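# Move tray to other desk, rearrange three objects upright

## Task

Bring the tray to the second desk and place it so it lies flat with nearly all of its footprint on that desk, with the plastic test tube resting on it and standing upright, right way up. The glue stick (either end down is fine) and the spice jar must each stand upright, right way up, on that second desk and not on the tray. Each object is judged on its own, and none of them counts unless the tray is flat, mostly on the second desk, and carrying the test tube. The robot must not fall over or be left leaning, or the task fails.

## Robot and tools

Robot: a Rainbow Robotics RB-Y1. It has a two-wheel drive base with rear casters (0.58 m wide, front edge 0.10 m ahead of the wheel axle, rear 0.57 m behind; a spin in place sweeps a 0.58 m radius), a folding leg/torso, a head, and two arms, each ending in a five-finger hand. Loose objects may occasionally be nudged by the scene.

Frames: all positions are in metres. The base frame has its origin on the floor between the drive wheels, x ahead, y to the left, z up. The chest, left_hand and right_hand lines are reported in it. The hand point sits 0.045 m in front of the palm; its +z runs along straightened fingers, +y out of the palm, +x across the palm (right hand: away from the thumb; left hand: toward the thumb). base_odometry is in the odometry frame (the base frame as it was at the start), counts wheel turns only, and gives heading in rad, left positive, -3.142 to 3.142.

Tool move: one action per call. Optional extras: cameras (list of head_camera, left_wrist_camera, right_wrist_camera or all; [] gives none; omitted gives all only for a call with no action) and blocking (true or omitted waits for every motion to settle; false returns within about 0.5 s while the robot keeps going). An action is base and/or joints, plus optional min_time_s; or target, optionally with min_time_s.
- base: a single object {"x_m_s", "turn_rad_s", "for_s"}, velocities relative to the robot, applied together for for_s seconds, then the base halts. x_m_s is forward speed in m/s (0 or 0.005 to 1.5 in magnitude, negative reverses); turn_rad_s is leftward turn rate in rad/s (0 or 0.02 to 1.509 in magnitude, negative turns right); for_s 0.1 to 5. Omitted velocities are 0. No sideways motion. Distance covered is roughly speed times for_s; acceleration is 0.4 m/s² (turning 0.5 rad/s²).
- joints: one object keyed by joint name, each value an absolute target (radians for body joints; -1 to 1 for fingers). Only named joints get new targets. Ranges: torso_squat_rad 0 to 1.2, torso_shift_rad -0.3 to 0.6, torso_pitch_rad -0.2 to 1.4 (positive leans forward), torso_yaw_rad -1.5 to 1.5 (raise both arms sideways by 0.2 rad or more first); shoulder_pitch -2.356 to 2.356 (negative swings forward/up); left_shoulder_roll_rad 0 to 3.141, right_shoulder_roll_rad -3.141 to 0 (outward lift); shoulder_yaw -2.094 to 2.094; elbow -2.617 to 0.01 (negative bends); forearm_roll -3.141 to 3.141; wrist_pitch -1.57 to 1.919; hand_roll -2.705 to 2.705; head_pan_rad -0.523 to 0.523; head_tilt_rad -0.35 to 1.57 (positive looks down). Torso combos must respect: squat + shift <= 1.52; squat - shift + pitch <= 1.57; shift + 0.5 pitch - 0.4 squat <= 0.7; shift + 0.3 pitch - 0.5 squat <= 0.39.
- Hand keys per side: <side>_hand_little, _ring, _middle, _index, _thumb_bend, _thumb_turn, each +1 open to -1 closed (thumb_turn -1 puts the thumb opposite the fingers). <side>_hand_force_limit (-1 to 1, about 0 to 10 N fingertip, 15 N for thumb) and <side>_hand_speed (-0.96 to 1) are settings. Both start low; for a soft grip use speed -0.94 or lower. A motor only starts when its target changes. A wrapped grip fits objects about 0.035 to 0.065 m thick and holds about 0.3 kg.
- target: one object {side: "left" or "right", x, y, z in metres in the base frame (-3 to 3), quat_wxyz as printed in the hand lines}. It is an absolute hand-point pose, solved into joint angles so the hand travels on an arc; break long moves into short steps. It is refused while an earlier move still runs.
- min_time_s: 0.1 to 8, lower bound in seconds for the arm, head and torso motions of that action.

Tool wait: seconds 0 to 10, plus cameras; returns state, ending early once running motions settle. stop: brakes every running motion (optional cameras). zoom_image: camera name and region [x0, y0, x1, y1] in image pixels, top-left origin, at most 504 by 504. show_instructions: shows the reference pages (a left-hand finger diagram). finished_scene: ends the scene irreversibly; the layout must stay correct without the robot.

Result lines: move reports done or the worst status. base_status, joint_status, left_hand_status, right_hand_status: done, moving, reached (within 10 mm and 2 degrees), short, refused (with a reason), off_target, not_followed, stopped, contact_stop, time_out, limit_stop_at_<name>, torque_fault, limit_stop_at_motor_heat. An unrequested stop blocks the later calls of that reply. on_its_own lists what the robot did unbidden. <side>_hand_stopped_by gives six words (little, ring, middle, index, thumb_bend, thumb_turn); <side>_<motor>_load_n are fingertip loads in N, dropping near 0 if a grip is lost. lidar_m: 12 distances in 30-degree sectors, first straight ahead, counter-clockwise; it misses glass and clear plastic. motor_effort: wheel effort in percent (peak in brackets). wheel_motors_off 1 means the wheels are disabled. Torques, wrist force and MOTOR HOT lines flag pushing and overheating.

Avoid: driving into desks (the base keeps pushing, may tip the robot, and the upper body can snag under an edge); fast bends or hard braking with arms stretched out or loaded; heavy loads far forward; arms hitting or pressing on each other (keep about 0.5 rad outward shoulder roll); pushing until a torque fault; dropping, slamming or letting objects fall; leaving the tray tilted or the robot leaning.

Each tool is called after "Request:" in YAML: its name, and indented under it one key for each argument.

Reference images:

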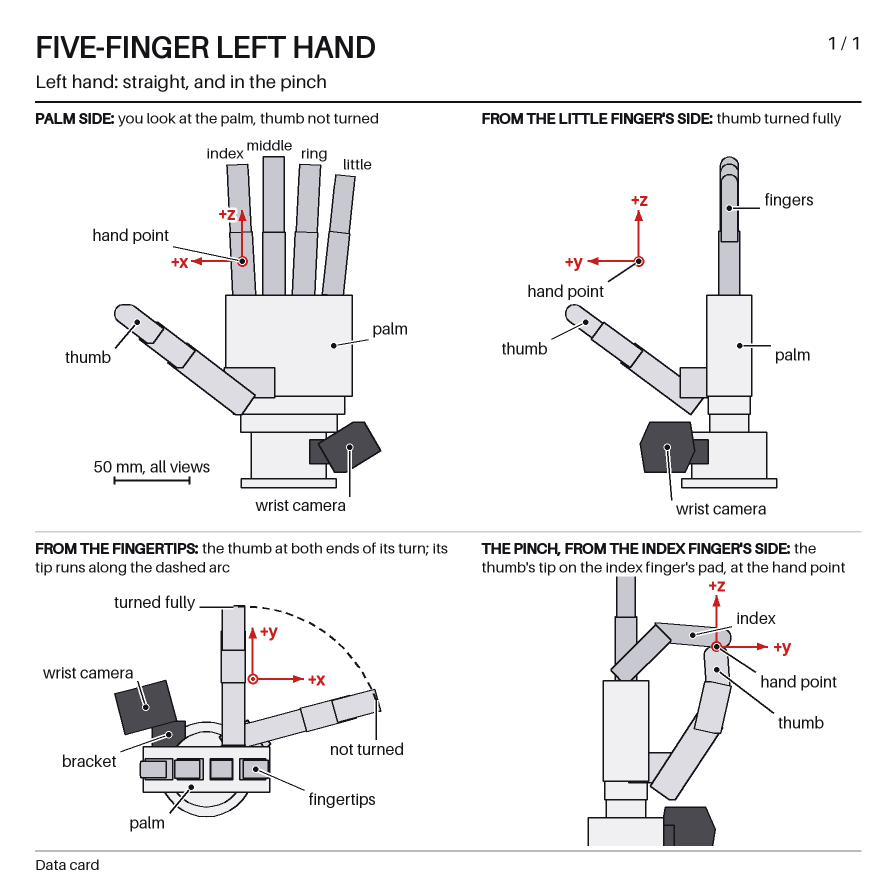

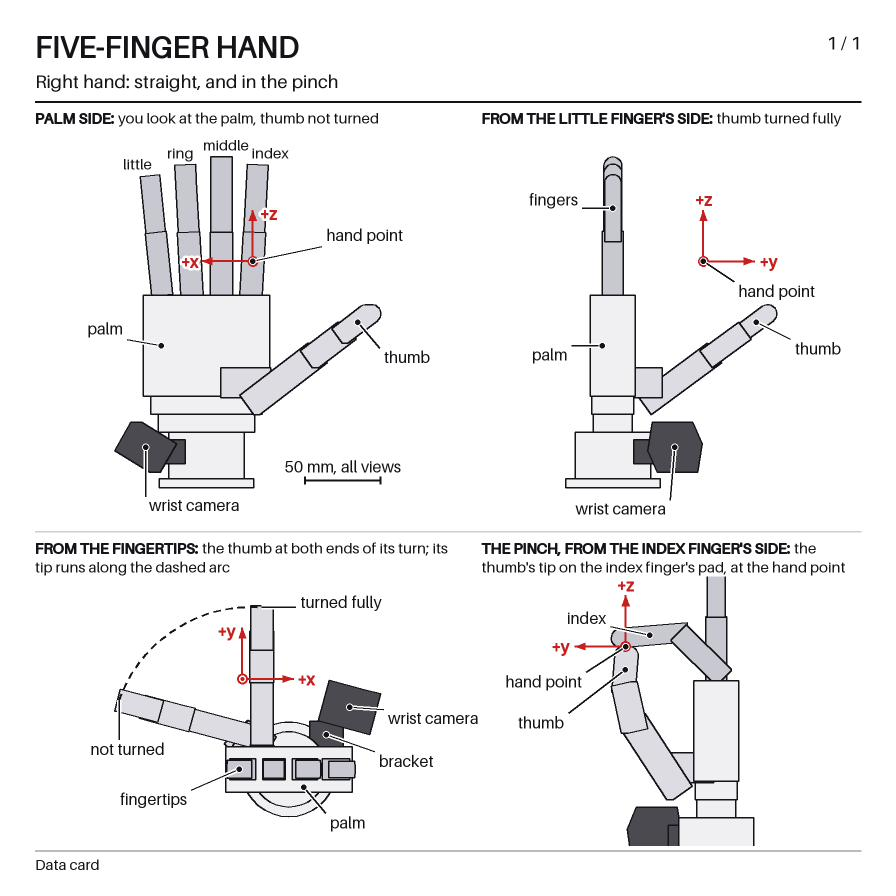

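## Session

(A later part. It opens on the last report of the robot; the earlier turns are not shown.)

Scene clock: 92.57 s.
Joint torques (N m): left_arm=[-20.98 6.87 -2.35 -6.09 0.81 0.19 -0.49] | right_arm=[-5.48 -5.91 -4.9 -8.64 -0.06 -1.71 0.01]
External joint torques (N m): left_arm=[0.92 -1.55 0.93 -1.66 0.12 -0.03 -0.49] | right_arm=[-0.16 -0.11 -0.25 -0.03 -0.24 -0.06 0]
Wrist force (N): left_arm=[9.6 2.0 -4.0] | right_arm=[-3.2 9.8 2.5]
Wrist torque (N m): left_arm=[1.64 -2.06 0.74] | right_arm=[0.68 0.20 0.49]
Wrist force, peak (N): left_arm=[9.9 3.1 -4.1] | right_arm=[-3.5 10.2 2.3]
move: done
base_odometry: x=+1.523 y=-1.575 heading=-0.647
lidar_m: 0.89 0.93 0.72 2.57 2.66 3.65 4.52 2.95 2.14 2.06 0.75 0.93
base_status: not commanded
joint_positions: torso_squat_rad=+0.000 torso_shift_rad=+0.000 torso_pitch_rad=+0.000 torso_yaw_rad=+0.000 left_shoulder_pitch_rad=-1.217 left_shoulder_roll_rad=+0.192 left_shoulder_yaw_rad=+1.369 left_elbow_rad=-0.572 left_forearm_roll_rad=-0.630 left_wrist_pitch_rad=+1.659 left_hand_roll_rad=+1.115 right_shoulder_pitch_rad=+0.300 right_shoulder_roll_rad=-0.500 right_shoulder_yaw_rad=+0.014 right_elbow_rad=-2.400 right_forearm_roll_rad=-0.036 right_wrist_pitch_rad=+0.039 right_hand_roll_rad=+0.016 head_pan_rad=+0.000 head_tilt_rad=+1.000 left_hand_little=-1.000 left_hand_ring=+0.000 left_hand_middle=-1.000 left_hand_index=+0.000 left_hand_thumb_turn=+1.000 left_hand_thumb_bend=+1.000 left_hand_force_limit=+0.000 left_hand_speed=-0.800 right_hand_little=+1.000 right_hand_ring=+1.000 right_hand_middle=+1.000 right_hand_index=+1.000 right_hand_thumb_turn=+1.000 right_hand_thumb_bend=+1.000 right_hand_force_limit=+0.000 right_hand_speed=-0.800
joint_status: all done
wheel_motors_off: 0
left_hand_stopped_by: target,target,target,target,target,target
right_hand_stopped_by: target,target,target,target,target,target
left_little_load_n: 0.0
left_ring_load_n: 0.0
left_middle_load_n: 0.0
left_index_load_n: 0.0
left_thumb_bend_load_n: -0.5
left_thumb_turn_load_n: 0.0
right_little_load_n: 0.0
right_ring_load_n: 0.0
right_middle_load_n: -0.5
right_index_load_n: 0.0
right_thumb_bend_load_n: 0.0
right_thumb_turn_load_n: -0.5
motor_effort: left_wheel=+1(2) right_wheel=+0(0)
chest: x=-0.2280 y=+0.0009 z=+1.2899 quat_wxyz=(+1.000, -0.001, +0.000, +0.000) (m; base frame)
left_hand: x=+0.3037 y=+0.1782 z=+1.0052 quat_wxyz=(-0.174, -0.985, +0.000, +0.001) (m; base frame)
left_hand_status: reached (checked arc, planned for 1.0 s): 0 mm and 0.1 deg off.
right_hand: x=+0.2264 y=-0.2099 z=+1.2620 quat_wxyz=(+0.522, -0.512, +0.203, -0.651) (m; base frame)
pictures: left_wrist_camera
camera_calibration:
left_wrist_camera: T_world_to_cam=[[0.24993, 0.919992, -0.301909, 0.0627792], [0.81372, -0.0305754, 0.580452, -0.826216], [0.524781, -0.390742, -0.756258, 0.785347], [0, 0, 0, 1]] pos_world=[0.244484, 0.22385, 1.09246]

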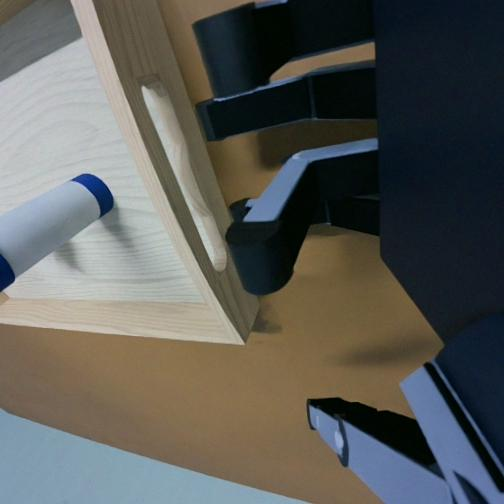

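Request:
move:
  target: {"side": "left", "x": 0.304, "y": 0.178, "z": 1.0, "quat_wxyz": [0.1736, 0.9848, 0, 0]}
  min_time_s: 1
  cameras: []

Request:
move:
  target: {"side": "left", "x": 0.304, "y": 0.178, "z": 0.996, "quat_wxyz": [0.1736, 0.9848, 0, 0]}
  min_time_s: 1
  cameras: ["left_wrist_camera"]

Scene clock: 94.13 s.
Joint torques (N m): left_arm=[-21.14 9.92 -2.43 -4.05 0.78 0.27 0.03] | right_arm=[-5.56 -5.72 -4.87 -8.66 -0.04 -1.68 0.06]
External joint torques (N m): left_arm=[0.73 1.5 0.74 0.36 0.09 0.05 0.03] | right_arm=[-0.24 0.08 -0.23 -0.04 -0.21 -0.03 0.05]
Wrist force (N): left_arm=[9.6 2.7 -3.4] | right_arm=[-3.1 9.7 2.5]
Wrist torque (N m): left_arm=[1.71 -2.06 0.81] | right_arm=[0.66 0.17 0.52]
Wrist force, peak (N): left_arm=[10.1 2.1 -3.9] | right_arm=[-3.5 10.0 2.4]
move: done
base_odometry: x=+1.523 y=-1.575 heading=-0.647
lidar_m: 0.89 0.93 0.72 2.57 2.67 3.64 4.52 2.95 2.15 2.06 0.76 0.93
base_status: not commanded
joint_positions: torso_squat_rad=+0.000 torso_shift_rad=+0.000 torso_pitch_rad=+0.000 torso_yaw_rad=+0.000 left_shoulder_pitch_rad=-1.210 left_shoulder_roll_rad=+0.195 left_shoulder_yaw_rad=+1.370 left_elbow_rad=-0.556 left_forearm_roll_rad=-0.627 left_wrist_pitch_rad=+1.641 left_hand_roll_rad=+1.117 right_shoulder_pitch_rad=+0.300 right_shoulder_roll_rad=-0.500 right_shoulder_yaw_rad=+0.014 right_elbow_rad=-2.400 right_forearm_roll_rad=-0.036 right_wrist_pitch_rad=+0.039 right_hand_roll_rad=+0.016 head_pan_rad=+0.000 head_tilt_rad=+1.000 left_hand_little=-1.000 left_hand_ring=+0.000 left_hand_middle=-1.000 left_hand_index=+0.000 left_hand_thumb_turn=+1.000 left_hand_thumb_bend=+1.000 left_hand_force_limit=+0.000 left_hand_speed=-0.800 right_hand_little=+1.000 right_hand_ring=+1.000 right_hand_middle=+1.000 right_hand_index=+1.000 right_hand_thumb_turn=+1.000 right_hand_thumb_bend=+1.000 right_hand_force_limit=+0.000 right_hand_speed=-0.800
joint_status: all done
wheel_motors_off: 0
left_hand_stopped_by: target,target,target,target,target,target
right_hand_stopped_by: target,target,target,target,target,target
left_little_load_n: 0.0
left_ring_load_n: 0.0
left_middle_load_n: 0.0
left_index_load_n: 0.0
left_thumb_bend_load_n: 0.0
left_thumb_turn_load_n: 0.0
right_little_load_n: 0.0
right_ring_load_n: 0.0
right_middle_load_n: 0.0
right_index_load_n: 0.0
right_thumb_bend_load_n: 0.0
right_thumb_turn_load_n: -0.5
motor_effort: left_wheel=+1(2) right_wheel=+0(0)
chest: x=-0.2280 y=+0.0009 z=+1.2899 quat_wxyz=(+1.000, -0.001, +0.000, +0.000) (m; base frame)
left_hand: x=+0.3038 y=+0.1778 z=+1.0000 quat_wxyz=(-0.173, -0.985, +0.000, +0.000) (m; base frame)
left_hand_status: reached (checked arc, planned for 1.0 s): 0 mm and 0.0 deg off.
right_hand: x=+0.2264 y=-0.2099 z=+1.2620 quat_wxyz=(+0.522, -0.512, +0.203, -0.651) (m; base frame)
pictures: none
No camera images: "cameras" was empty.

Scene clock: 95.47 s.
Joint torques (N m): left_arm=[-21.37 10.09 -2.27 -3.97 0.78 0.41 0.15] | right_arm=[-5.45 -5.9 -4.96 -8.67 -0.04 -1.67 0.03]
External joint torques (N m): left_arm=[0.49 1.65 0.76 0.42 0.09 0.2 0.15] | right_arm=[-0.13 -0.1 -0.31 -0.05 -0.21 -0.01 0.02]
Wrist force (N): left_arm=[9.2 2.4 -3.2] | right_arm=[-3.5 9.9 2.3]
Wrist torque (N m): left_arm=[1.69 -1.96 0.80] | right_arm=[0.70 0.24 0.50]
Wrist force, peak (N): left_arm=[10.2 2.8 -3.5] | right_arm=[-3.5 10.0 2.5]
move: done
base_odometry: x=+1.523 y=-1.575 heading=-0.647
lidar_m: 0.89 0.92 0.72 2.57 2.66 3.65 4.52 2.94 2.15 2.06 0.76 0.93
base_status: not commanded
joint_positions: torso_squat_rad=+0.000 torso_shift_rad=+0.000 torso_pitch_rad=+0.000 torso_yaw_rad=+0.000 left_shoulder_pitch_rad=-1.206 left_shoulder_roll_rad=+0.203 left_shoulder_yaw_rad=+1.372 left_elbow_rad=-0.533 left_forearm_roll_rad=-0.626 left_wrist_pitch_rad=+1.625 left_hand_roll_rad=+1.122 right_shoulder_pitch_rad=+0.300 right_shoulder_roll_rad=-0.500 right_shoulder_yaw_rad=+0.014 right_elbow_rad=-2.400 right_forearm_roll_rad=-0.036 right_wrist_pitch_rad=+0.039 right_hand_roll_rad=+0.016 head_pan_rad=+0.000 head_tilt_rad=+1.000 left_hand_little=-1.000 left_hand_ring=+0.000 left_hand_middle=-1.000 left_hand_index=+0.000 left_hand_thumb_turn=+1.000 left_hand_thumb_bend=+1.000 left_hand_force_limit=+0.000 left_hand_speed=-0.800 right_hand_little=+1.000 right_hand_ring=+1.000 right_hand_middle=+1.000 right_hand_index=+1.000 right_hand_thumb_turn=+1.000 right_hand_thumb_bend=+1.000 right_hand_force_limit=+0.000 right_hand_speed=-0.800
joint_status: all done
wheel_motors_off: 0
left_hand_stopped_by: target,target,target,target,target,target
right_hand_stopped_by: target,target,target,target,target,target
left_little_load_n: 0.0
left_ring_load_n: 0.0
left_middle_load_n: 0.0
left_index_load_n: 0.0
left_thumb_bend_load_n: 0.0
left_thumb_turn_load_n: 0.0
right_little_load_n: 0.0
right_ring_load_n: 0.0
right_middle_load_n: 0.0
right_index_load_n: -0.5
right_thumb_bend_load_n: 0.0
right_thumb_turn_load_n: 0.0
motor_effort: left_wheel=+1(2) right_wheel=+0(0)
chest: x=-0.2280 y=+0.0009 z=+1.2899 quat_wxyz=(+1.000, -0.001, +0.000, +0.000) (m; base frame)
left_hand: x=+0.3038 y=+0.1778 z=+0.9960 quat_wxyz=(-0.173, -0.985, +0.000, +0.000) (m; base frame)
left_hand_status: reached (checked arc, planned for 1.0 s): 0 mm and 0.0 deg off.
right_hand: x=+0.2264 y=-0.2099 z=+1.2620 quat_wxyz=(+0.522, -0.512, +0.203, -0.651) (m; base frame)
pictures: left_wrist_camera
camera_calibration:
left_wrist_camera: T_world_to_cam=[[0.249751, 0.920337, -0.301005, 0.05935], [0.812524, -0.0300962, 0.58215, -0.822402], [0.526715, -0.389966, -0.755313, 0.776531], [0, 0, 0, 1]] pos_world=[0.244388, 0.223447, 1.08315]

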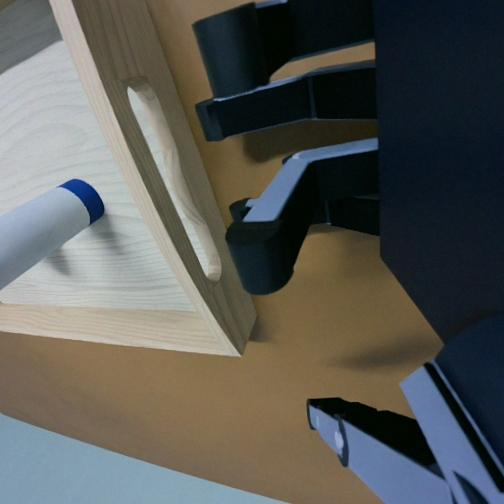

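Request:
move:
  target: {"side": "left", "x": 0.304, "y": 0.178, "z": 0.992, "quat_wxyz": [0.1736, 0.9848, 0, 0]}
  min_time_s: 1
  cameras: []

Request:
move:
  target: {"side": "left", "x": 0.304, "y": 0.178, "z": 0.989, "quat_wxyz": [0.1736, 0.9848, 0, 0]}
  min_time_s: 1
  cameras: ["left_wrist_camera"]

Scene clock: 97.03 s.
Joint torques (N m): left_arm=[-20.91 9.63 -1.84 -4.01 0.84 0.25 0.11] | right_arm=[-5.71 -6 -4.92 -8.64 0.01 -1.68 0.11]
External joint torques (N m): left_arm=[0.93 1.17 1.03 0.35 0.14 0.04 0.11] | right_arm=[-0.39 -0.21 -0.28 -0.02 -0.16 -0.02 0.11]
Wrist force (N): left_arm=[9.4 2.3 -3.4] | right_arm=[-3.4 10.1 2.4]
Wrist torque (N m): left_arm=[1.66 -2.01 0.80] | right_arm=[0.73 0.21 0.50]
Wrist force, peak (N): left_arm=[9.9 2.5 -3.7] | right_arm=[-3.5 10.1 2.3]
move: done
base_odometry: x=+1.523 y=-1.575 heading=-0.647
lidar_m: 0.90 0.92 0.72 2.57 2.66 3.65 4.52 2.95 2.14 2.06 0.75 0.93
base_status: not commanded
joint_positions: torso_squat_rad=+0.000 torso_shift_rad=+0.000 torso_pitch_rad=+0.000 torso_yaw_rad=+0.000 left_shoulder_pitch_rad=-1.202 left_shoulder_roll_rad=+0.211 left_shoulder_yaw_rad=+1.373 left_elbow_rad=-0.509 left_forearm_roll_rad=-0.624 left_wrist_pitch_rad=+1.607 left_hand_roll_rad=+1.127 right_shoulder_pitch_rad=+0.300 right_shoulder_roll_rad=-0.500 right_shoulder_yaw_rad=+0.014 right_elbow_rad=-2.400 right_forearm_roll_rad=-0.036 right_wrist_pitch_rad=+0.039 right_hand_roll_rad=+0.016 head_pan_rad=+0.000 head_tilt_rad=+1.000 left_hand_little=-1.000 left_hand_ring=+0.000 left_hand_middle=-1.000 left_hand_index=+0.000 left_hand_thumb_turn=+1.000 left_hand_thumb_bend=+1.000 left_hand_force_limit=+0.000 left_hand_speed=-0.800 right_hand_little=+1.000 right_hand_ring=+1.000 right_hand_middle=+1.000 right_hand_index=+1.000 right_hand_thumb_turn=+1.000 right_hand_thumb_bend=+1.000 right_hand_force_limit=+0.000 right_hand_speed=-0.800
joint_status: all done
wheel_motors_off: 0
left_hand_stopped_by: target,target,target,target,target,target
right_hand_stopped_by: target,target,target,target,target,target
left_little_load_n: 0.0
left_ring_load_n: 0.0
left_middle_load_n: 0.0
left_index_load_n: 0.0
left_thumb_bend_load_n: 0.0
left_thumb_turn_load_n: 0.0
right_little_load_n: 0.5
right_ring_load_n: 0.0
right_middle_load_n: 0.0
right_index_load_n: 0.0
right_thumb_bend_load_n: 0.0
right_thumb_turn_load_n: -0.5
motor_effort: left_wheel=+1(2) right_wheel=+0(0)
chest: x=-0.2280 y=+0.0009 z=+1.2899 quat_wxyz=(+1.000, -0.001, +0.000, +0.000) (m; base frame)
left_hand: x=+0.3038 y=+0.1778 z=+0.9920 quat_wxyz=(-0.173, -0.985, +0.000, +0.000) (m; base frame)
left_hand_status: reached (checked arc, planned for 1.0 s): 0 mm and 0.1 deg off.
right_hand: x=+0.2264 y=-0.2099 z=+1.2620 quat_wxyz=(+0.522, -0.512, +0.203, -0.651) (m; base frame)
pictures: none
No camera images: "cameras" was empty.

Scene clock: 98.37 s.
Joint torques (N m): left_arm=[-21.06 9.83 -1.87 -4.05 0.79 0.38 0.14] | right_arm=[-5.64 -6.06 -4.79 -8.71 0.03 -1.72 0.04]
External joint torques (N m): left_arm=[0.78 1.34 0.85 0.28 0.1 0.17 0.14] | right_arm=[-0.32 -0.27 -0.15 -0.09 -0.15 -0.07 0.03]
Wrist force (N): left_arm=[9.5 2.6 -3.7] | right_arm=[-3.4 9.7 2.2]
Wrist torque (N m): left_arm=[1.72 -2.07 0.79] | right_arm=[0.69 0.21 0.49]
Wrist force, peak (N): left_arm=[9.8 2.6 -3.6] | right_arm=[-3.4 10.1 2.5]
move: done
base_odometry: x=+1.523 y=-1.575 heading=-0.647
lidar_m: 0.89 0.93 0.72 2.57 2.66 3.64 4.53 2.95 2.14 2.06 0.75 0.93
base_status: not commanded
joint_positions: torso_squat_rad=+0.000 torso_shift_rad=+0.000 torso_pitch_rad=+0.000 torso_yaw_rad=+0.000 left_shoulder_pitch_rad=-1.199 left_shoulder_roll_rad=+0.220 left_shoulder_yaw_rad=+1.374 left_elbow_rad=-0.485 left_forearm_roll_rad=-0.623 left_wrist_pitch_rad=+1.592 left_hand_roll_rad=+1.132 right_shoulder_pitch_rad=+0.300 right_shoulder_roll_rad=-0.500 right_shoulder_yaw_rad=+0.014 right_elbow_rad=-2.400 right_forearm_roll_rad=-0.036 right_wrist_pitch_rad=+0.039 right_hand_roll_rad=+0.016 head_pan_rad=+0.000 head_tilt_rad=+1.000 left_hand_little=-1.000 left_hand_ring=+0.000 left_hand_middle=-1.000 left_hand_index=+0.000 left_hand_thumb_turn=+1.000 left_hand_thumb_bend=+1.000 left_hand_force_limit=+0.000 left_hand_speed=-0.800 right_hand_little=+1.000 right_hand_ring=+1.000 right_hand_middle=+1.000 right_hand_index=+1.000 right_hand_thumb_turn=+1.000 right_hand_thumb_bend=+1.000 right_hand_force_limit=+0.000 right_hand_speed=-0.800
joint_status: all done
wheel_motors_off: 0
left_hand_stopped_by: target,target,target,target,target,target
right_hand_stopped_by: target,target,target,target,target,target
left_little_load_n: 0.0
left_ring_load_n: 0.0
left_middle_load_n: 0.0
left_index_load_n: 0.0
left_thumb_bend_load_n: 0.0
left_thumb_turn_load_n: 0.0
right_little_load_n: 0.0
right_ring_load_n: 0.0
right_middle_load_n: 0.0
right_index_load_n: 0.0
right_thumb_bend_load_n: 0.0
right_thumb_turn_load_n: -0.5
motor_effort: left_wheel=+2(2) right_wheel=+0(0)
chest: x=-0.2280 y=+0.0009 z=+1.2899 quat_wxyz=(+1.000, -0.001, +0.000, +0.000) (m; base frame)
left_hand: x=+0.3038 y=+0.1778 z=+0.9890 quat_wxyz=(-0.173, -0.985, +0.000, +0.000) (m; base frame)
left_hand_status: reached (checked arc, planned for 1.0 s): 0 mm and 0.1 deg off.
right_hand: x=+0.2264 y=-0.2099 z=+1.2620 quat_wxyz=(+0.522, -0.512, +0.203, -0.651) (m; base frame)
pictures: left_wrist_camera
camera_calibration:
left_wrist_camera: T_world_to_cam=[[0.249712, 0.920382, -0.3009, 0.0571292], [0.812476, -0.0300921, 0.582217, -0.818388], [0.526808, -0.38986, -0.755303, 0.771186], [0, 0, 0, 1]] pos_world=[0.244388, 0.223447, 1.07615]

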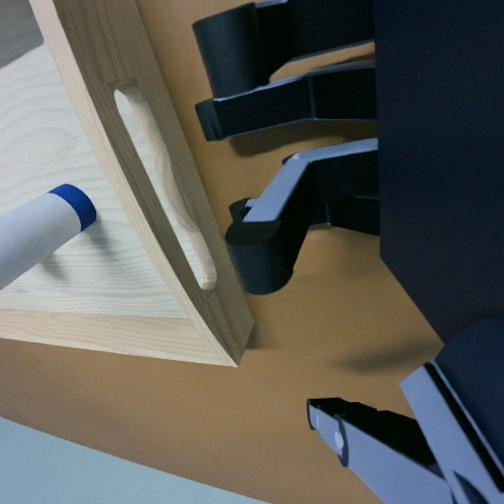

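Request:
move:
  target: {"side": "left", "x": 0.304, "y": 0.178, "z": 0.986, "quat_wxyz": [0.1736, 0.9848, 0, 0]}
  min_time_s: 1
  cameras: []

Request:
move:
  target: {"side": "left", "x": 0.304, "y": 0.178, "z": 0.983, "quat_wxyz": [0.1736, 0.9848, 0, 0]}
  min_time_s: 1
  cameras: ["left_wrist_camera"]

Scene clock: 99.93 s.
Joint torques (N m): left_arm=[-16.62 8.18 -1.94 -2.88 -0.02 -0.93 0.27] | right_arm=[-5.52 -5.84 -4.9 -8.58 0.06 -1.7 0.05]
External joint torques (N m): left_arm=[5.22 -0.34 0.63 1.42 -0.71 -1.13 0.27] | right_arm=[-0.19 -0.04 -0.26 0.03 -0.12 -0.05 0.04]
Wrist force (N): left_arm=[5.8 6.2 -15.5] | right_arm=[-3.2 9.9 2.4]
Wrist torque (N m): left_arm=[2.18 -2.23 0.65] | right_arm=[0.71 0.19 0.51]
Wrist force, peak (N): left_arm=[5.6 6.0 -15.8] | right_arm=[-3.5 10.1 2.4]
move: done
base_odometry: x=+1.523 y=-1.575 heading=-0.647
lidar_m: 0.89 0.92 0.72 2.57 2.66 3.64 4.52 2.95 2.14 2.06 0.75 0.92
base_status: not commanded
joint_positions: torso_squat_rad=+0.000 torso_shift_rad=+0.000 torso_pitch_rad=+0.000 torso_yaw_rad=+0.000 left_shoulder_pitch_rad=-1.197 left_shoulder_roll_rad=+0.230 left_shoulder_yaw_rad=+1.375 left_elbow_rad=-0.462 left_forearm_roll_rad=-0.621 left_wrist_pitch_rad=+1.577 left_hand_roll_rad=+1.138 right_shoulder_pitch_rad=+0.300 right_shoulder_roll_rad=-0.500 right_shoulder_yaw_rad=+0.014 right_elbow_rad=-2.400 right_forearm_roll_rad=-0.036 right_wrist_pitch_rad=+0.039 right_hand_roll_rad=+0.016 head_pan_rad=+0.000 head_tilt_rad=+1.000 left_hand_little=-1.000 left_hand_ring=+0.000 left_hand_middle=-1.000 left_hand_index=+0.000 left_hand_thumb_turn=+1.000 left_hand_thumb_bend=+1.000 left_hand_force_limit=+0.000 left_hand_speed=-0.800 right_hand_little=+1.000 right_hand_ring=+1.000 right_hand_middle=+1.000 right_hand_index=+1.000 right_hand_thumb_turn=+1.000 right_hand_thumb_bend=+1.000 right_hand_force_limit=+0.000 right_hand_speed=-0.800
joint_status: all done
wheel_motors_off: 0
left_hand_stopped_by: target,target,target,target,target,target
right_hand_stopped_by: target,target,target,target,target,target
left_little_load_n: 0.0
left_ring_load_n: 0.0
left_middle_load_n: 0.0
left_index_load_n: -4.5
left_thumb_bend_load_n: 0.0
left_thumb_turn_load_n: 0.0
right_little_load_n: 0.0
right_ring_load_n: 0.0
right_middle_load_n: 0.0
right_index_load_n: 0.0
right_thumb_bend_load_n: 0.0
right_thumb_turn_load_n: 0.0
motor_effort: left_wheel=+2(2) right_wheel=+0(0)
chest: x=-0.2281 y=+0.0009 z=+1.2899 quat_wxyz=(+1.000, -0.001, +0.000, +0.000) (m; base frame)
left_hand: x=+0.3041 y=+0.1779 z=+0.9867 quat_wxyz=(-0.173, -0.985, +0.000, -0.001) (m; base frame)
left_hand_status: reached (checked arc, planned for 1.0 s): 1 mm and 0.1 deg off.
right_hand: x=+0.2264 y=-0.2099 z=+1.2620 quat_wxyz=(+0.522, -0.512, +0.203, -0.651) (m; base frame)
pictures: none
No camera images: "cameras" was empty.

Scene clock: 101.27 s.
Joint torques (N m): left_arm=[-10.01 4.6 -1.92 -0.97 -1.02 -3.39 0.55] | right_arm=[-5.67 -5.88 -4.84 -8.69 0 -1.7 0.02]
External joint torques (N m): left_arm=[11.85 -3.96 0.5 3.31 -1.71 -3.59 0.55] | right_arm=[-0.34 -0.09 -0.2 -0.08 -0.17 -0.05 0.01]
Wrist force (N): left_arm=[-1.6 11.3 -36.5] | right_arm=[-3.2 9.8 2.4]
Wrist torque (N m): left_arm=[2.86 -2.50 0.24] | right_arm=[0.71 0.20 0.51]
Wrist force, peak (N): left_arm=[-1.6 11.7 -37.5] | right_arm=[-3.3 10.0 2.6]
move: done
base_odometry: x=+1.523 y=-1.575 heading=-0.647
lidar_m: 0.89 0.93 0.71 2.57 2.66 3.64 4.52 2.95 2.14 2.06 0.76 0.92
base_status: not commanded
joint_positions: torso_squat_rad=+0.000 torso_shift_rad=+0.000 torso_pitch_rad=-0.001 torso_yaw_rad=+0.000 left_shoulder_pitch_rad=-1.196 left_shoulder_roll_rad=+0.241 left_shoulder_yaw_rad=+1.375 left_elbow_rad=-0.435 left_forearm_roll_rad=-0.620 left_wrist_pitch_rad=+1.561 left_hand_roll_rad=+1.144 right_shoulder_pitch_rad=+0.300 right_shoulder_roll_rad=-0.500 right_shoulder_yaw_rad=+0.014 right_elbow_rad=-2.400 right_forearm_roll_rad=-0.036 right_wrist_pitch_rad=+0.039 right_hand_roll_rad=+0.016 head_pan_rad=+0.000 head_tilt_rad=+1.000 left_hand_little=-1.000 left_hand_ring=+0.000 left_hand_middle=-1.000 left_hand_index=-0.001 left_hand_thumb_turn=+1.000 left_hand_thumb_bend=+1.000 left_hand_force_limit=+0.000 left_hand_speed=-0.800 right_hand_little=+1.000 right_hand_ring=+1.000 right_hand_middle=+1.000 right_hand_index=+1.000 right_hand_thumb_turn=+1.000 right_hand_thumb_bend=+1.000 right_hand_force_limit=+0.000 right_hand_speed=-0.800
joint_status: all done
wheel_motors_off: 0
left_hand_stopped_by: target,target,target,target,target,target
right_hand_stopped_by: target,target,target,target,target,target
left_little_load_n: 0.0
left_ring_load_n: -2.5
left_middle_load_n: 0.0
left_index_load_n: -10.0
left_thumb_bend_load_n: -0.5
left_thumb_turn_load_n: 0.0
right_little_load_n: 0.0
right_ring_load_n: 0.0
right_middle_load_n: 0.0
right_index_load_n: 0.0
right_thumb_bend_load_n: 0.0
right_thumb_turn_load_n: 0.0
motor_effort: left_wheel=+2(2) right_wheel=+0(1)
chest: x=-0.2286 y=+0.0009 z=+1.2899 quat_wxyz=(+1.000, -0.001, +0.000, +0.000) (m; base frame)
left_hand: x=+0.3047 y=+0.1782 z=+0.9853 quat_wxyz=(-0.173, -0.985, +0.000, -0.003) (m; base frame)
left_hand_status: reached (checked arc, planned for 1.0 s): 2 mm and 0.3 deg off.
right_hand: x=+0.2259 y=-0.2100 z=+1.2624 quat_wxyz=(+0.522, -0.512, +0.203, -0.651) (m; base frame)
pictures: left_wrist_camera
camera_calibration:
left_wrist_camera: T_world_to_cam=[[0.250137, 0.920655, -0.299709, 0.0541345], [0.810127, -0.0295003, 0.585512, -0.81952], [0.530213, -0.389261, -0.753227, 0.764937], [0, 0, 0, 1]] pos_world=[0.244795, 0.223744, 1.07223]

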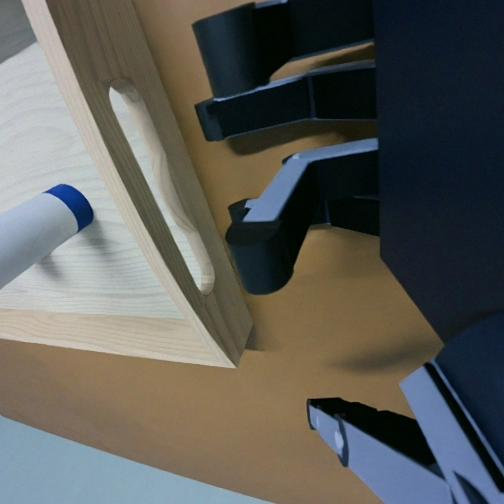

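Request:
move:
  target: {"side":"left","x":0.304,"y":0.185,"z":0.998,"quat_wxyz":[0.1736,0.9848,0,0]}
  min_time_s: 1
  cameras: ["all"]

Scene clock: 104.13 s.
Joint torques (N m): left_arm=[-23.04 9.98 -4.45 -5.78 0.39 0.63 -0.51] | right_arm=[-5.59 -5.89 -4.96 -8.53 0.03 -1.65 -0.01]
External joint torques (N m): left_arm=[-1.11 1.31 -1.93 -1.44 -0.31 0.42 -0.51] | right_arm=[-0.27 -0.09 -0.32 0.08 -0.15 0 -0.02]
Wrist force (N): left_arm=[9.2 2.8 -3.8] | right_arm=[-3.4 9.7 2.3]
Wrist torque (N m): left_arm=[1.77 -1.99 0.69] | right_arm=[0.68 0.25 0.47]
Wrist force, peak (N): left_arm=[-1.5 11.5 -37.3] | right_arm=[-3.3 10.1 2.4]
move: done
base_odometry: x=+1.523 y=-1.575 heading=-0.647
lidar_m: 0.89 0.92 0.72 2.57 2.66 3.64 4.52 2.95 2.14 2.06 0.76 0.93
base_status: not commanded
joint_positions: torso_squat_rad=+0.000 torso_shift_rad=+0.000 torso_pitch_rad=+0.000 torso_yaw_rad=+0.000 left_shoulder_pitch_rad=-1.211 left_shoulder_roll_rad=+0.253 left_shoulder_yaw_rad=+1.374 left_elbow_rad=-0.453 left_forearm_roll_rad=-0.623 left_wrist_pitch_rad=+1.602 left_hand_roll_rad=+1.136 right_shoulder_pitch_rad=+0.300 right_shoulder_roll_rad=-0.500 right_shoulder_yaw_rad=+0.014 right_elbow_rad=-2.400 right_forearm_roll_rad=-0.036 right_wrist_pitch_rad=+0.039 right_hand_roll_rad=+0.016 head_pan_rad=+0.000 head_tilt_rad=+1.000 left_hand_little=-1.000 left_hand_ring=+0.000 left_hand_middle=-1.000 left_hand_index=+0.000 left_hand_thumb_turn=+1.000 left_hand_thumb_bend=+1.000 left_hand_force_limit=+0.000 left_hand_speed=-0.800 right_hand_little=+1.000 right_hand_ring=+1.000 right_hand_middle=+1.000 right_hand_index=+1.000 right_hand_thumb_turn=+1.000 right_hand_thumb_bend=+1.000 right_hand_force_limit=+0.000 right_hand_speed=-0.800
joint_status: all done
wheel_motors_off: 0
left_hand_stopped_by: target,target,target,target,target,target
right_hand_stopped_by: target,target,target,target,target,target
left_little_load_n: 0.0
left_ring_load_n: 0.0
left_middle_load_n: 0.0
left_index_load_n: 0.0
left_thumb_bend_load_n: 0.0
left_thumb_turn_load_n: 0.0
right_little_load_n: 0.0
right_ring_load_n: 0.0
right_middle_load_n: 0.0
right_index_load_n: 0.0
right_thumb_bend_load_n: 0.0
right_thumb_turn_load_n: 0.0
motor_effort: left_wheel=+1(2) right_wheel=+0(1)
chest: x=-0.2281 y=+0.0009 z=+1.2899 quat_wxyz=(+1.000, -0.001, +0.000, +0.000) (m; base frame)
left_hand: x=+0.3043 y=+0.1845 z=+0.9970 quat_wxyz=(-0.174, -0.985, +0.000, +0.001) (m; base frame)
left_hand_status: reached (checked arc, planned for 1.0 s): 1 mm and 0.2 deg off.
right_hand: x=+0.2263 y=-0.2099 z=+1.2621 quat_wxyz=(+0.522, -0.512, +0.203, -0.651) (m; base frame)
pictures: head_camera, left_wrist_camera, right_wrist_camera
camera_calibration:
head_camera: T_world_to_cam=[[0.0259417, -0.999609, -0.0104084, 0.0166593], [-0.858931, -0.0169616, -0.511811, 0.64453], [0.511434, 0.0222173, -0.859035, 1.33752], [0, 0, 0, 1]] pos_world=[-0.130877, -0.00213093, 1.47902]
left_wrist_camera: T_world_to_cam=[[0.2497, 0.919467, -0.303696, 0.0562366], [0.814306, -0.0296769, 0.579676, -0.821281], [0.52398, -0.392047, -0.756138, 0.781612], [0, 0, 0, 1]] pos_world=[0.245182, 0.230348, 1.08416]
right_wrist_camera: T_world_to_cam=[[0.463374, -0.588692, -0.662364, 0.604885], [-0.428885, 0.505098, -0.748955, 1.13881], [0.775463, 0.631124, -0.0184316, 0.0986801], [0, 0, 0, 1]] pos_world=[0.131609, -0.281401, 1.25539]

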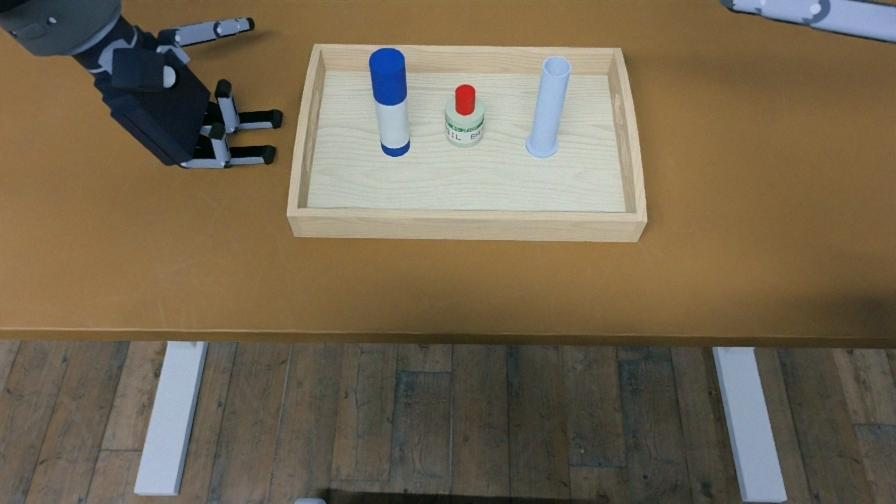

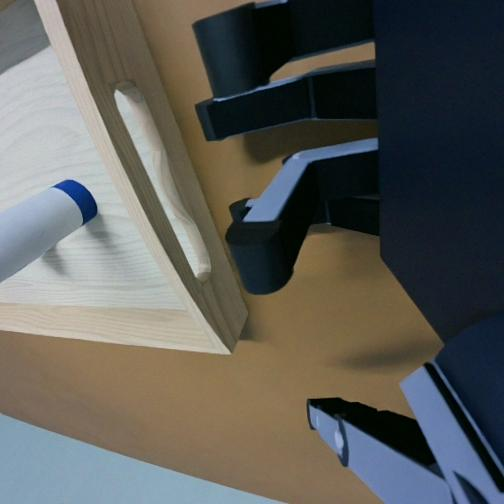

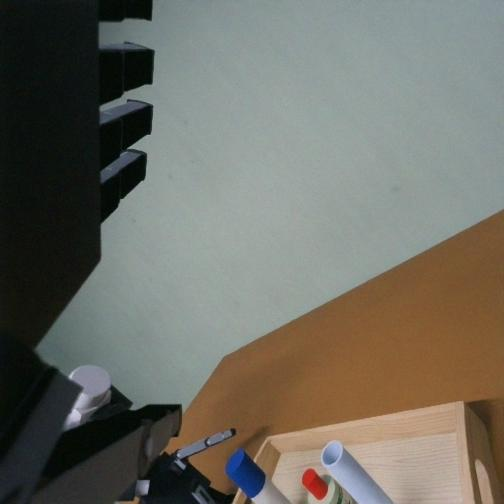

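Request:
zoom_image:
  camera: "left_wrist_camera"
  region: [60, 0, 400, 320]

Request:
zoom_image:
  camera: "head_camera"
  region: [100, 30, 400, 250]

Scaled by 1.482 from the camera's 504x504 image, which has a finer 720x720 frame.

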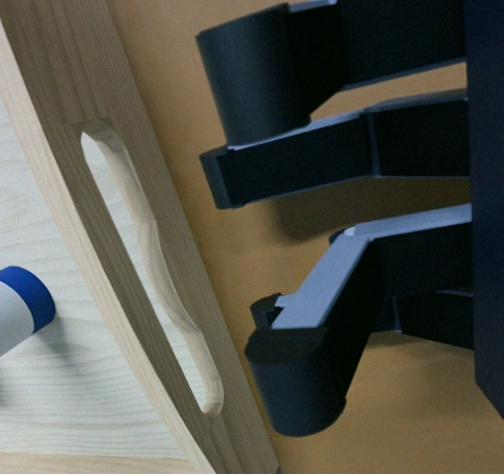

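Scaled by 1.680 from the camera's 896x504 image, which has a finer 1280x720 frame.

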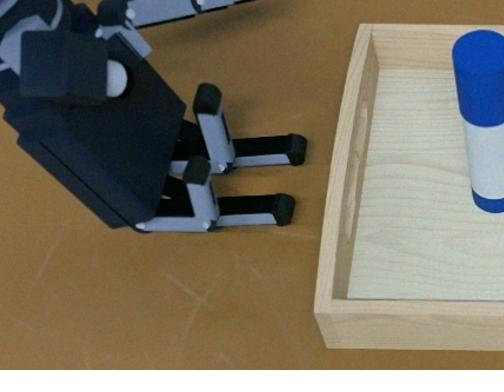

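Request:
move:
  target: {"side":"left","x":0.306,"y":0.165,"z":0.998,"quat_wxyz":[0.1736,0.9848,0,0]}
  min_time_s: 1.5
  cameras: ["all"]

Request:
zoom_image:
  camera: "left_wrist_camera"
  region: [60, 0, 400, 320]

Request:
zoom_image:
  camera: "head_camera"
  region: [150, 30, 400, 250]

Scene clock: 108.03 s.
Joint torques (N m): left_arm=[-22.7 6.95 -4.24 -5.96 0.42 0.71 0.25] | right_arm=[-5.58 -5.93 -4.82 -8.64 0.01 -1.7 0.05]
External joint torques (N m): left_arm=[-0.7 -1.4 -1.45 -1.64 -0.28 0.5 0.25] | right_arm=[-0.25 -0.13 -0.18 -0.02 -0.16 -0.04 0.04]
Wrist force (N): left_arm=[9.4 2.5 -3.7] | right_arm=[-3.3 9.9 2.4]
Wrist torque (N m): left_arm=[1.74 -2.00 0.84] | right_arm=[0.72 0.21 0.51]
Wrist force, peak (N): left_arm=[10.0 2.4 -3.4] | right_arm=[-3.6 10.0 2.6]
move: done
base_odometry: x=+1.523 y=-1.575 heading=-0.647
lidar_m: 0.89 0.92 0.72 2.57 2.66 3.64 4.52 2.95 2.15 2.06 0.75 0.93
base_status: not commanded
joint_positions: torso_squat_rad=+0.000 torso_shift_rad=+0.000 torso_pitch_rad=+0.000 torso_yaw_rad=+0.000 left_shoulder_pitch_rad=-1.221 left_shoulder_roll_rad=+0.202 left_shoulder_yaw_rad=+1.370 left_elbow_rad=-0.493 left_forearm_roll_rad=-0.628 left_wrist_pitch_rad=+1.613 left_hand_roll_rad=+1.154 right_shoulder_pitch_rad=+0.300 right_shoulder_roll_rad=-0.500 right_shoulder_yaw_rad=+0.014 right_elbow_rad=-2.400 right_forearm_roll_rad=-0.036 right_wrist_pitch_rad=+0.039 right_hand_roll_rad=+0.016 head_pan_rad=+0.000 head_tilt_rad=+1.000 left_hand_little=-1.000 left_hand_ring=+0.000 left_hand_middle=-1.000 left_hand_index=+0.000 left_hand_thumb_turn=+1.000 left_hand_thumb_bend=+1.000 left_hand_force_limit=+0.000 left_hand_speed=-0.800 right_hand_little=+1.000 right_hand_ring=+1.000 right_hand_middle=+1.000 right_hand_index=+1.000 right_hand_thumb_turn=+1.000 right_hand_thumb_bend=+1.000 right_hand_force_limit=+0.000 right_hand_speed=-0.800
joint_status: all done
wheel_motors_off: 0
left_hand_stopped_by: target,target,target,target,target,target
right_hand_stopped_by: target,target,target,target,target,target
left_little_load_n: 0.0
left_ring_load_n: 0.0
left_middle_load_n: 0.0
left_index_load_n: 0.0
left_thumb_bend_load_n: 0.0
left_thumb_turn_load_n: 0.0
right_little_load_n: 0.0
right_ring_load_n: 0.0
right_middle_load_n: 0.0
right_index_load_n: 0.0
right_thumb_bend_load_n: 0.0
right_thumb_turn_load_n: 0.0
motor_effort: left_wheel=+2(3) right_wheel=+0(0)
chest: x=-0.2281 y=+0.0009 z=+1.2899 quat_wxyz=(+1.000, -0.001, +0.000, +0.000) (m; base frame)
left_hand: x=+0.3054 y=+0.1652 z=+0.9980 quat_wxyz=(-0.175, -0.984, +0.002, +0.004) (m; base frame)
left_hand_status: reached (checked arc, planned for 1.5 s): 1 mm and 0.5 deg off.
right_hand: x=+0.2263 y=-0.2099 z=+1.2621 quat_wxyz=(+0.522, -0.512, +0.203, -0.651) (m; base frame)
pictures: head_camera, left_wrist_camera, right_wrist_camera
camera_calibration:
head_camera: T_world_to_cam=[[0.0259417, -0.999609, -0.0104084, 0.0166567], [-0.858931, -0.0169616, -0.511811, 0.644616], [0.511434, 0.0222173, -0.859035, 1.33746], [0, 0, 0, 1]] pos_world=[-0.130777, -0.00213093, 1.47902]
left_wrist_camera: T_world_to_cam=[[0.251878, 0.91787, -0.306712, 0.0766569], [0.816795, -0.0316473, 0.57606, -0.820253], [0.519041, -0.395617, -0.757683, 0.77797], [0, 0, 0, 1]] pos_world=[0.246872, 0.211458, 1.08548]
right_wrist_camera: T_world_to_cam=[[0.463374, -0.588692, -0.662364, 0.604885], [-0.428885, 0.505098, -0.748955, 1.13881], [0.775463, 0.631124, -0.0184316, 0.0986801], [0, 0, 0, 1]] pos_world=[0.131609, -0.281401, 1.25539]

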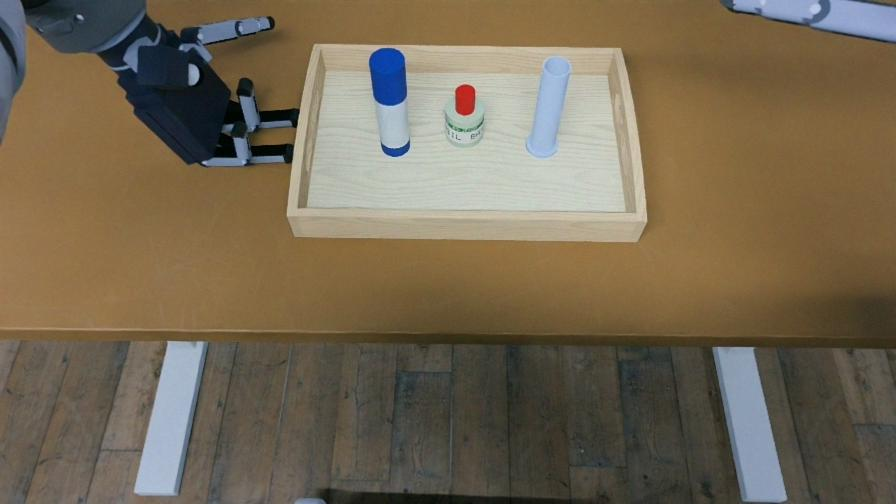

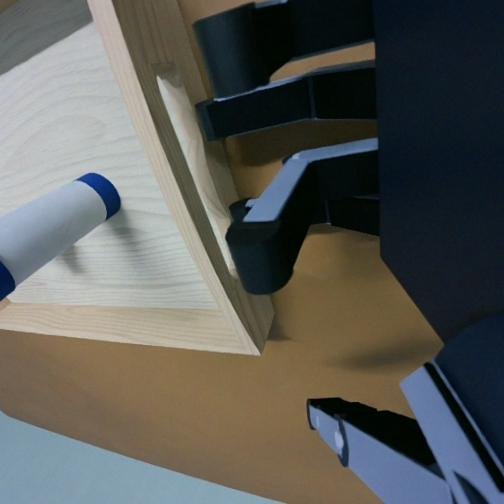

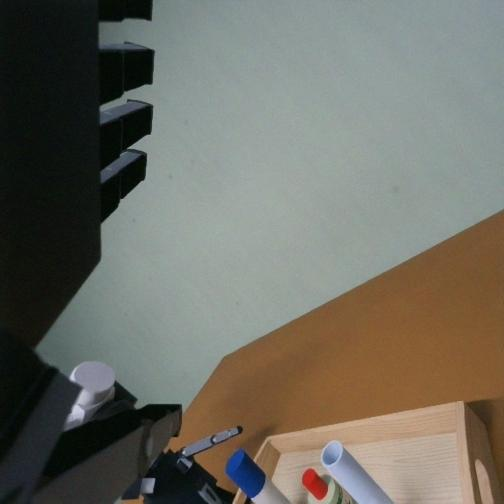

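Scaled by 1.482 from the camera's 504x504 image, which has a finer 720x720 frame.

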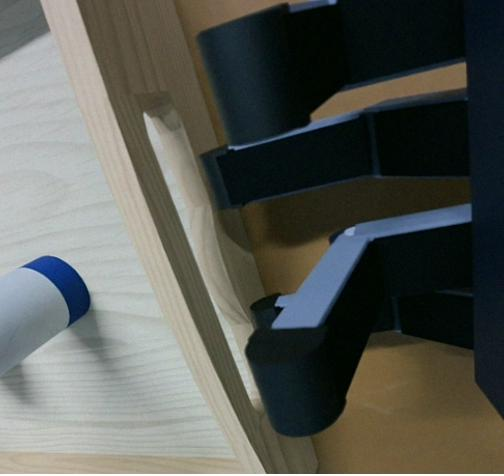

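Scaled by 2.016 from the camera's 896x504 image, which has a finer 1280x720 frame.

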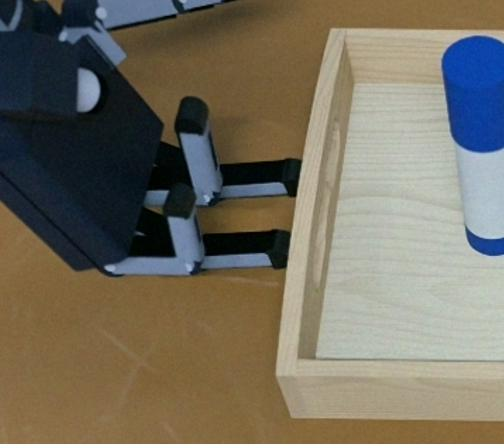

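Request:
move:
  target: {"side":"left","x":0.307,"y":0.157,"z":0.998,"quat_wxyz":[0.1736,0.9848,0,0]}
  min_time_s: 1
  cameras: ["head_camera","left_wrist_camera"]

Request:
zoom_image:
  camera: "left_wrist_camera"
  region: [60, 0, 400, 320]

Request:
zoom_image:
  camera: "head_camera"
  region: [200, 30, 400, 230]

Scene clock: 109.67 s.
Joint torques (N m): left_arm=[-22.82 6.31 -4.57 -5.54 0.53 0.83 0.11] | right_arm=[-5.36 -5.78 -4.89 -8.64 -0.02 -1.84 0.08]
External joint torques (N m): left_arm=[-0.83 -1.86 -1.52 -1.2 -0.17 0.63 0.11] | right_arm=[-0.04 0.02 -0.25 -0.02 -0.2 -0.18 0.07]
Wrist force (N): left_arm=[9.4 1.7 -4.8] | right_arm=[-3.2 9.6 2.4]
Wrist torque (N m): left_arm=[1.73 -2.02 0.81] | right_arm=[0.68 0.20 0.49]
Wrist force, peak (N): left_arm=[10.0 1.4 -5.4] | right_arm=[-3.6 10.1 2.3]
move: done
base_odometry: x=+1.523 y=-1.575 heading=-0.647
lidar_m: 0.89 0.93 0.71 2.57 2.66 3.64 4.52 2.94 2.14 2.06 0.76 0.93
base_status: not commanded
joint_positions: torso_squat_rad=+0.000 torso_shift_rad=+0.000 torso_pitch_rad=+0.000 torso_yaw_rad=+0.000 left_shoulder_pitch_rad=-1.223 left_shoulder_roll_rad=+0.168 left_shoulder_yaw_rad=+1.368 left_elbow_rad=-0.533 left_forearm_roll_rad=-0.630 left_wrist_pitch_rad=+1.618 left_hand_roll_rad=+1.158 right_shoulder_pitch_rad=+0.300 right_shoulder_roll_rad=-0.500 right_shoulder_yaw_rad=+0.014 right_elbow_rad=-2.400 right_forearm_roll_rad=-0.036 right_wrist_pitch_rad=+0.039 right_hand_roll_rad=+0.016 head_pan_rad=+0.000 head_tilt_rad=+1.000 left_hand_little=-1.000 left_hand_ring=+0.000 left_hand_middle=-1.000 left_hand_index=+0.000 left_hand_thumb_turn=+1.000 left_hand_thumb_bend=+1.000 left_hand_force_limit=+0.000 left_hand_speed=-0.800 right_hand_little=+1.000 right_hand_ring=+1.000 right_hand_middle=+1.000 right_hand_index=+1.000 right_hand_thumb_turn=+1.000 right_hand_thumb_bend=+1.000 right_hand_force_limit=+0.000 right_hand_speed=-0.800
joint_status: all done
wheel_motors_off: 0
left_hand_stopped_by: target,target,target,target,target,target
right_hand_stopped_by: target,target,target,target,target,target
left_little_load_n: 0.0
left_ring_load_n: 0.0
left_middle_load_n: 0.0
left_index_load_n: -0.5
left_thumb_bend_load_n: 0.0
left_thumb_turn_load_n: -0.5
right_little_load_n: 0.0
right_ring_load_n: 0.0
right_middle_load_n: 0.0
right_index_load_n: 0.0
right_thumb_bend_load_n: 0.0
right_thumb_turn_load_n: 0.0
motor_effort: left_wheel=+1(2) right_wheel=+0(1)
chest: x=-0.2281 y=+0.0009 z=+1.2899 quat_wxyz=(+1.000, -0.001, +0.000, +0.000) (m; base frame)
left_hand: x=+0.3068 y=+0.1572 z=+0.9979 quat_wxyz=(-0.174, -0.985, +0.001, +0.002) (m; base frame)
left_hand_status: reached (checked arc, planned for 1.0 s): 0 mm and 0.2 deg off.
right_hand: x=+0.2263 y=-0.2099 z=+1.2621 quat_wxyz=(+0.522, -0.512, +0.203, -0.651) (m; base frame)
pictures: head_camera, left_wrist_camera
camera_calibration:
head_camera: T_world_to_cam=[[0.0259417, -0.999609, -0.0104084, 0.0166567], [-0.858931, -0.0169616, -0.511811, 0.644616], [0.511434, 0.0222173, -0.859035, 1.33746], [0, 0, 0, 1]] pos_world=[-0.130777, -0.00213093, 1.47902]
left_wrist_camera: T_world_to_cam=[[0.250164, 0.919277, -0.303889, 0.0810634], [0.814811, -0.0303559, 0.578931, -0.824021], [0.522973, -0.39244, -0.756631, 0.771288], [0, 0, 0, 1]] pos_world=[0.24778, 0.203151, 1.08527]

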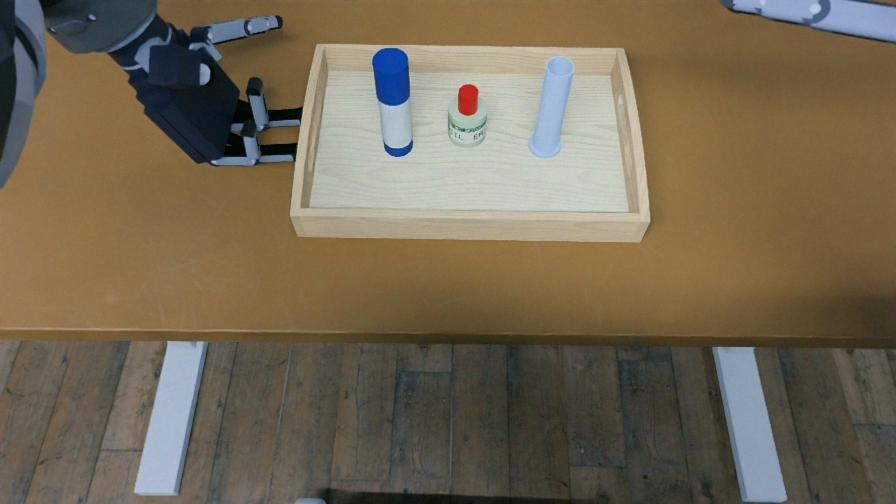

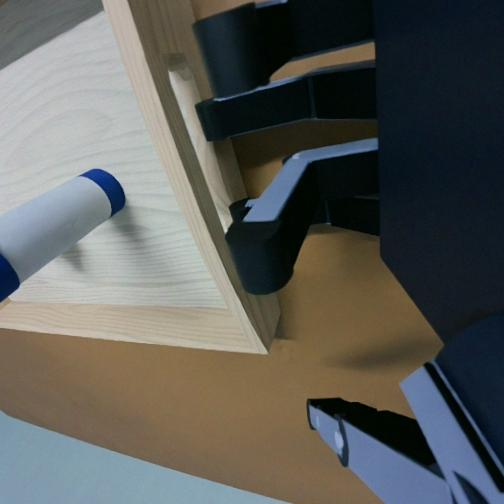

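Scaled by 1.482 from the camera's 504x504 image, which has a finer 720x720 frame.

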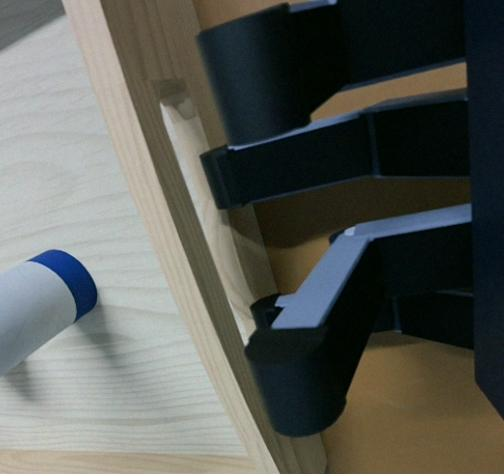

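Scaled by 2.520 from the camera's 896x504 image, which has a finer 1280x720 frame.

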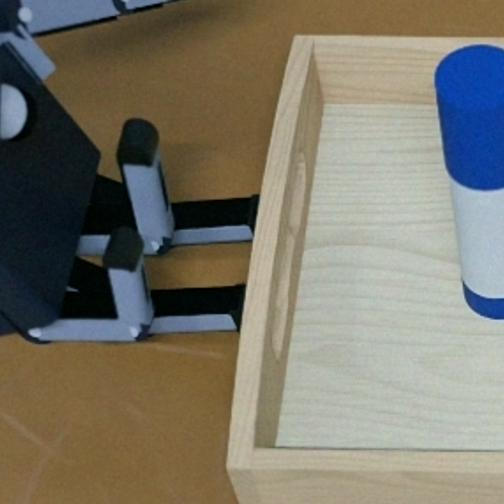

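Request:
zoom_image:
  camera: "left_wrist_camera"
  region: [150, 40, 300, 190]

Request:
zoom_image:
  camera: "left_wrist_camera"
  region: [180, 150, 300, 270]

Scaled by 3.360 from the camera's 504x504 image, which has a finer 720x720 frame.

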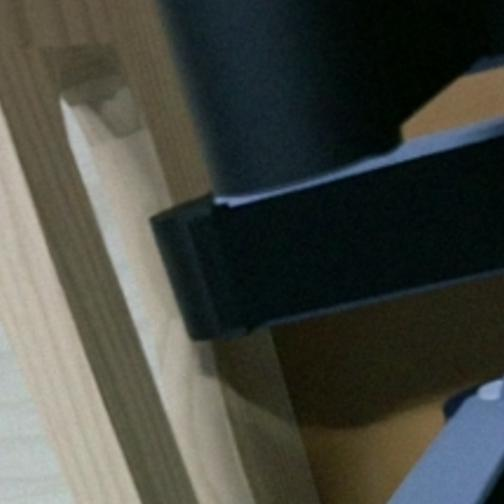

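Scaled by 4.200 from the camera's 504x504 image, which has a finer 720x720 frame.

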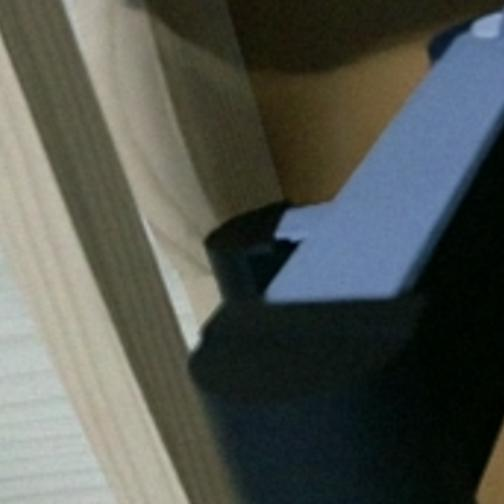

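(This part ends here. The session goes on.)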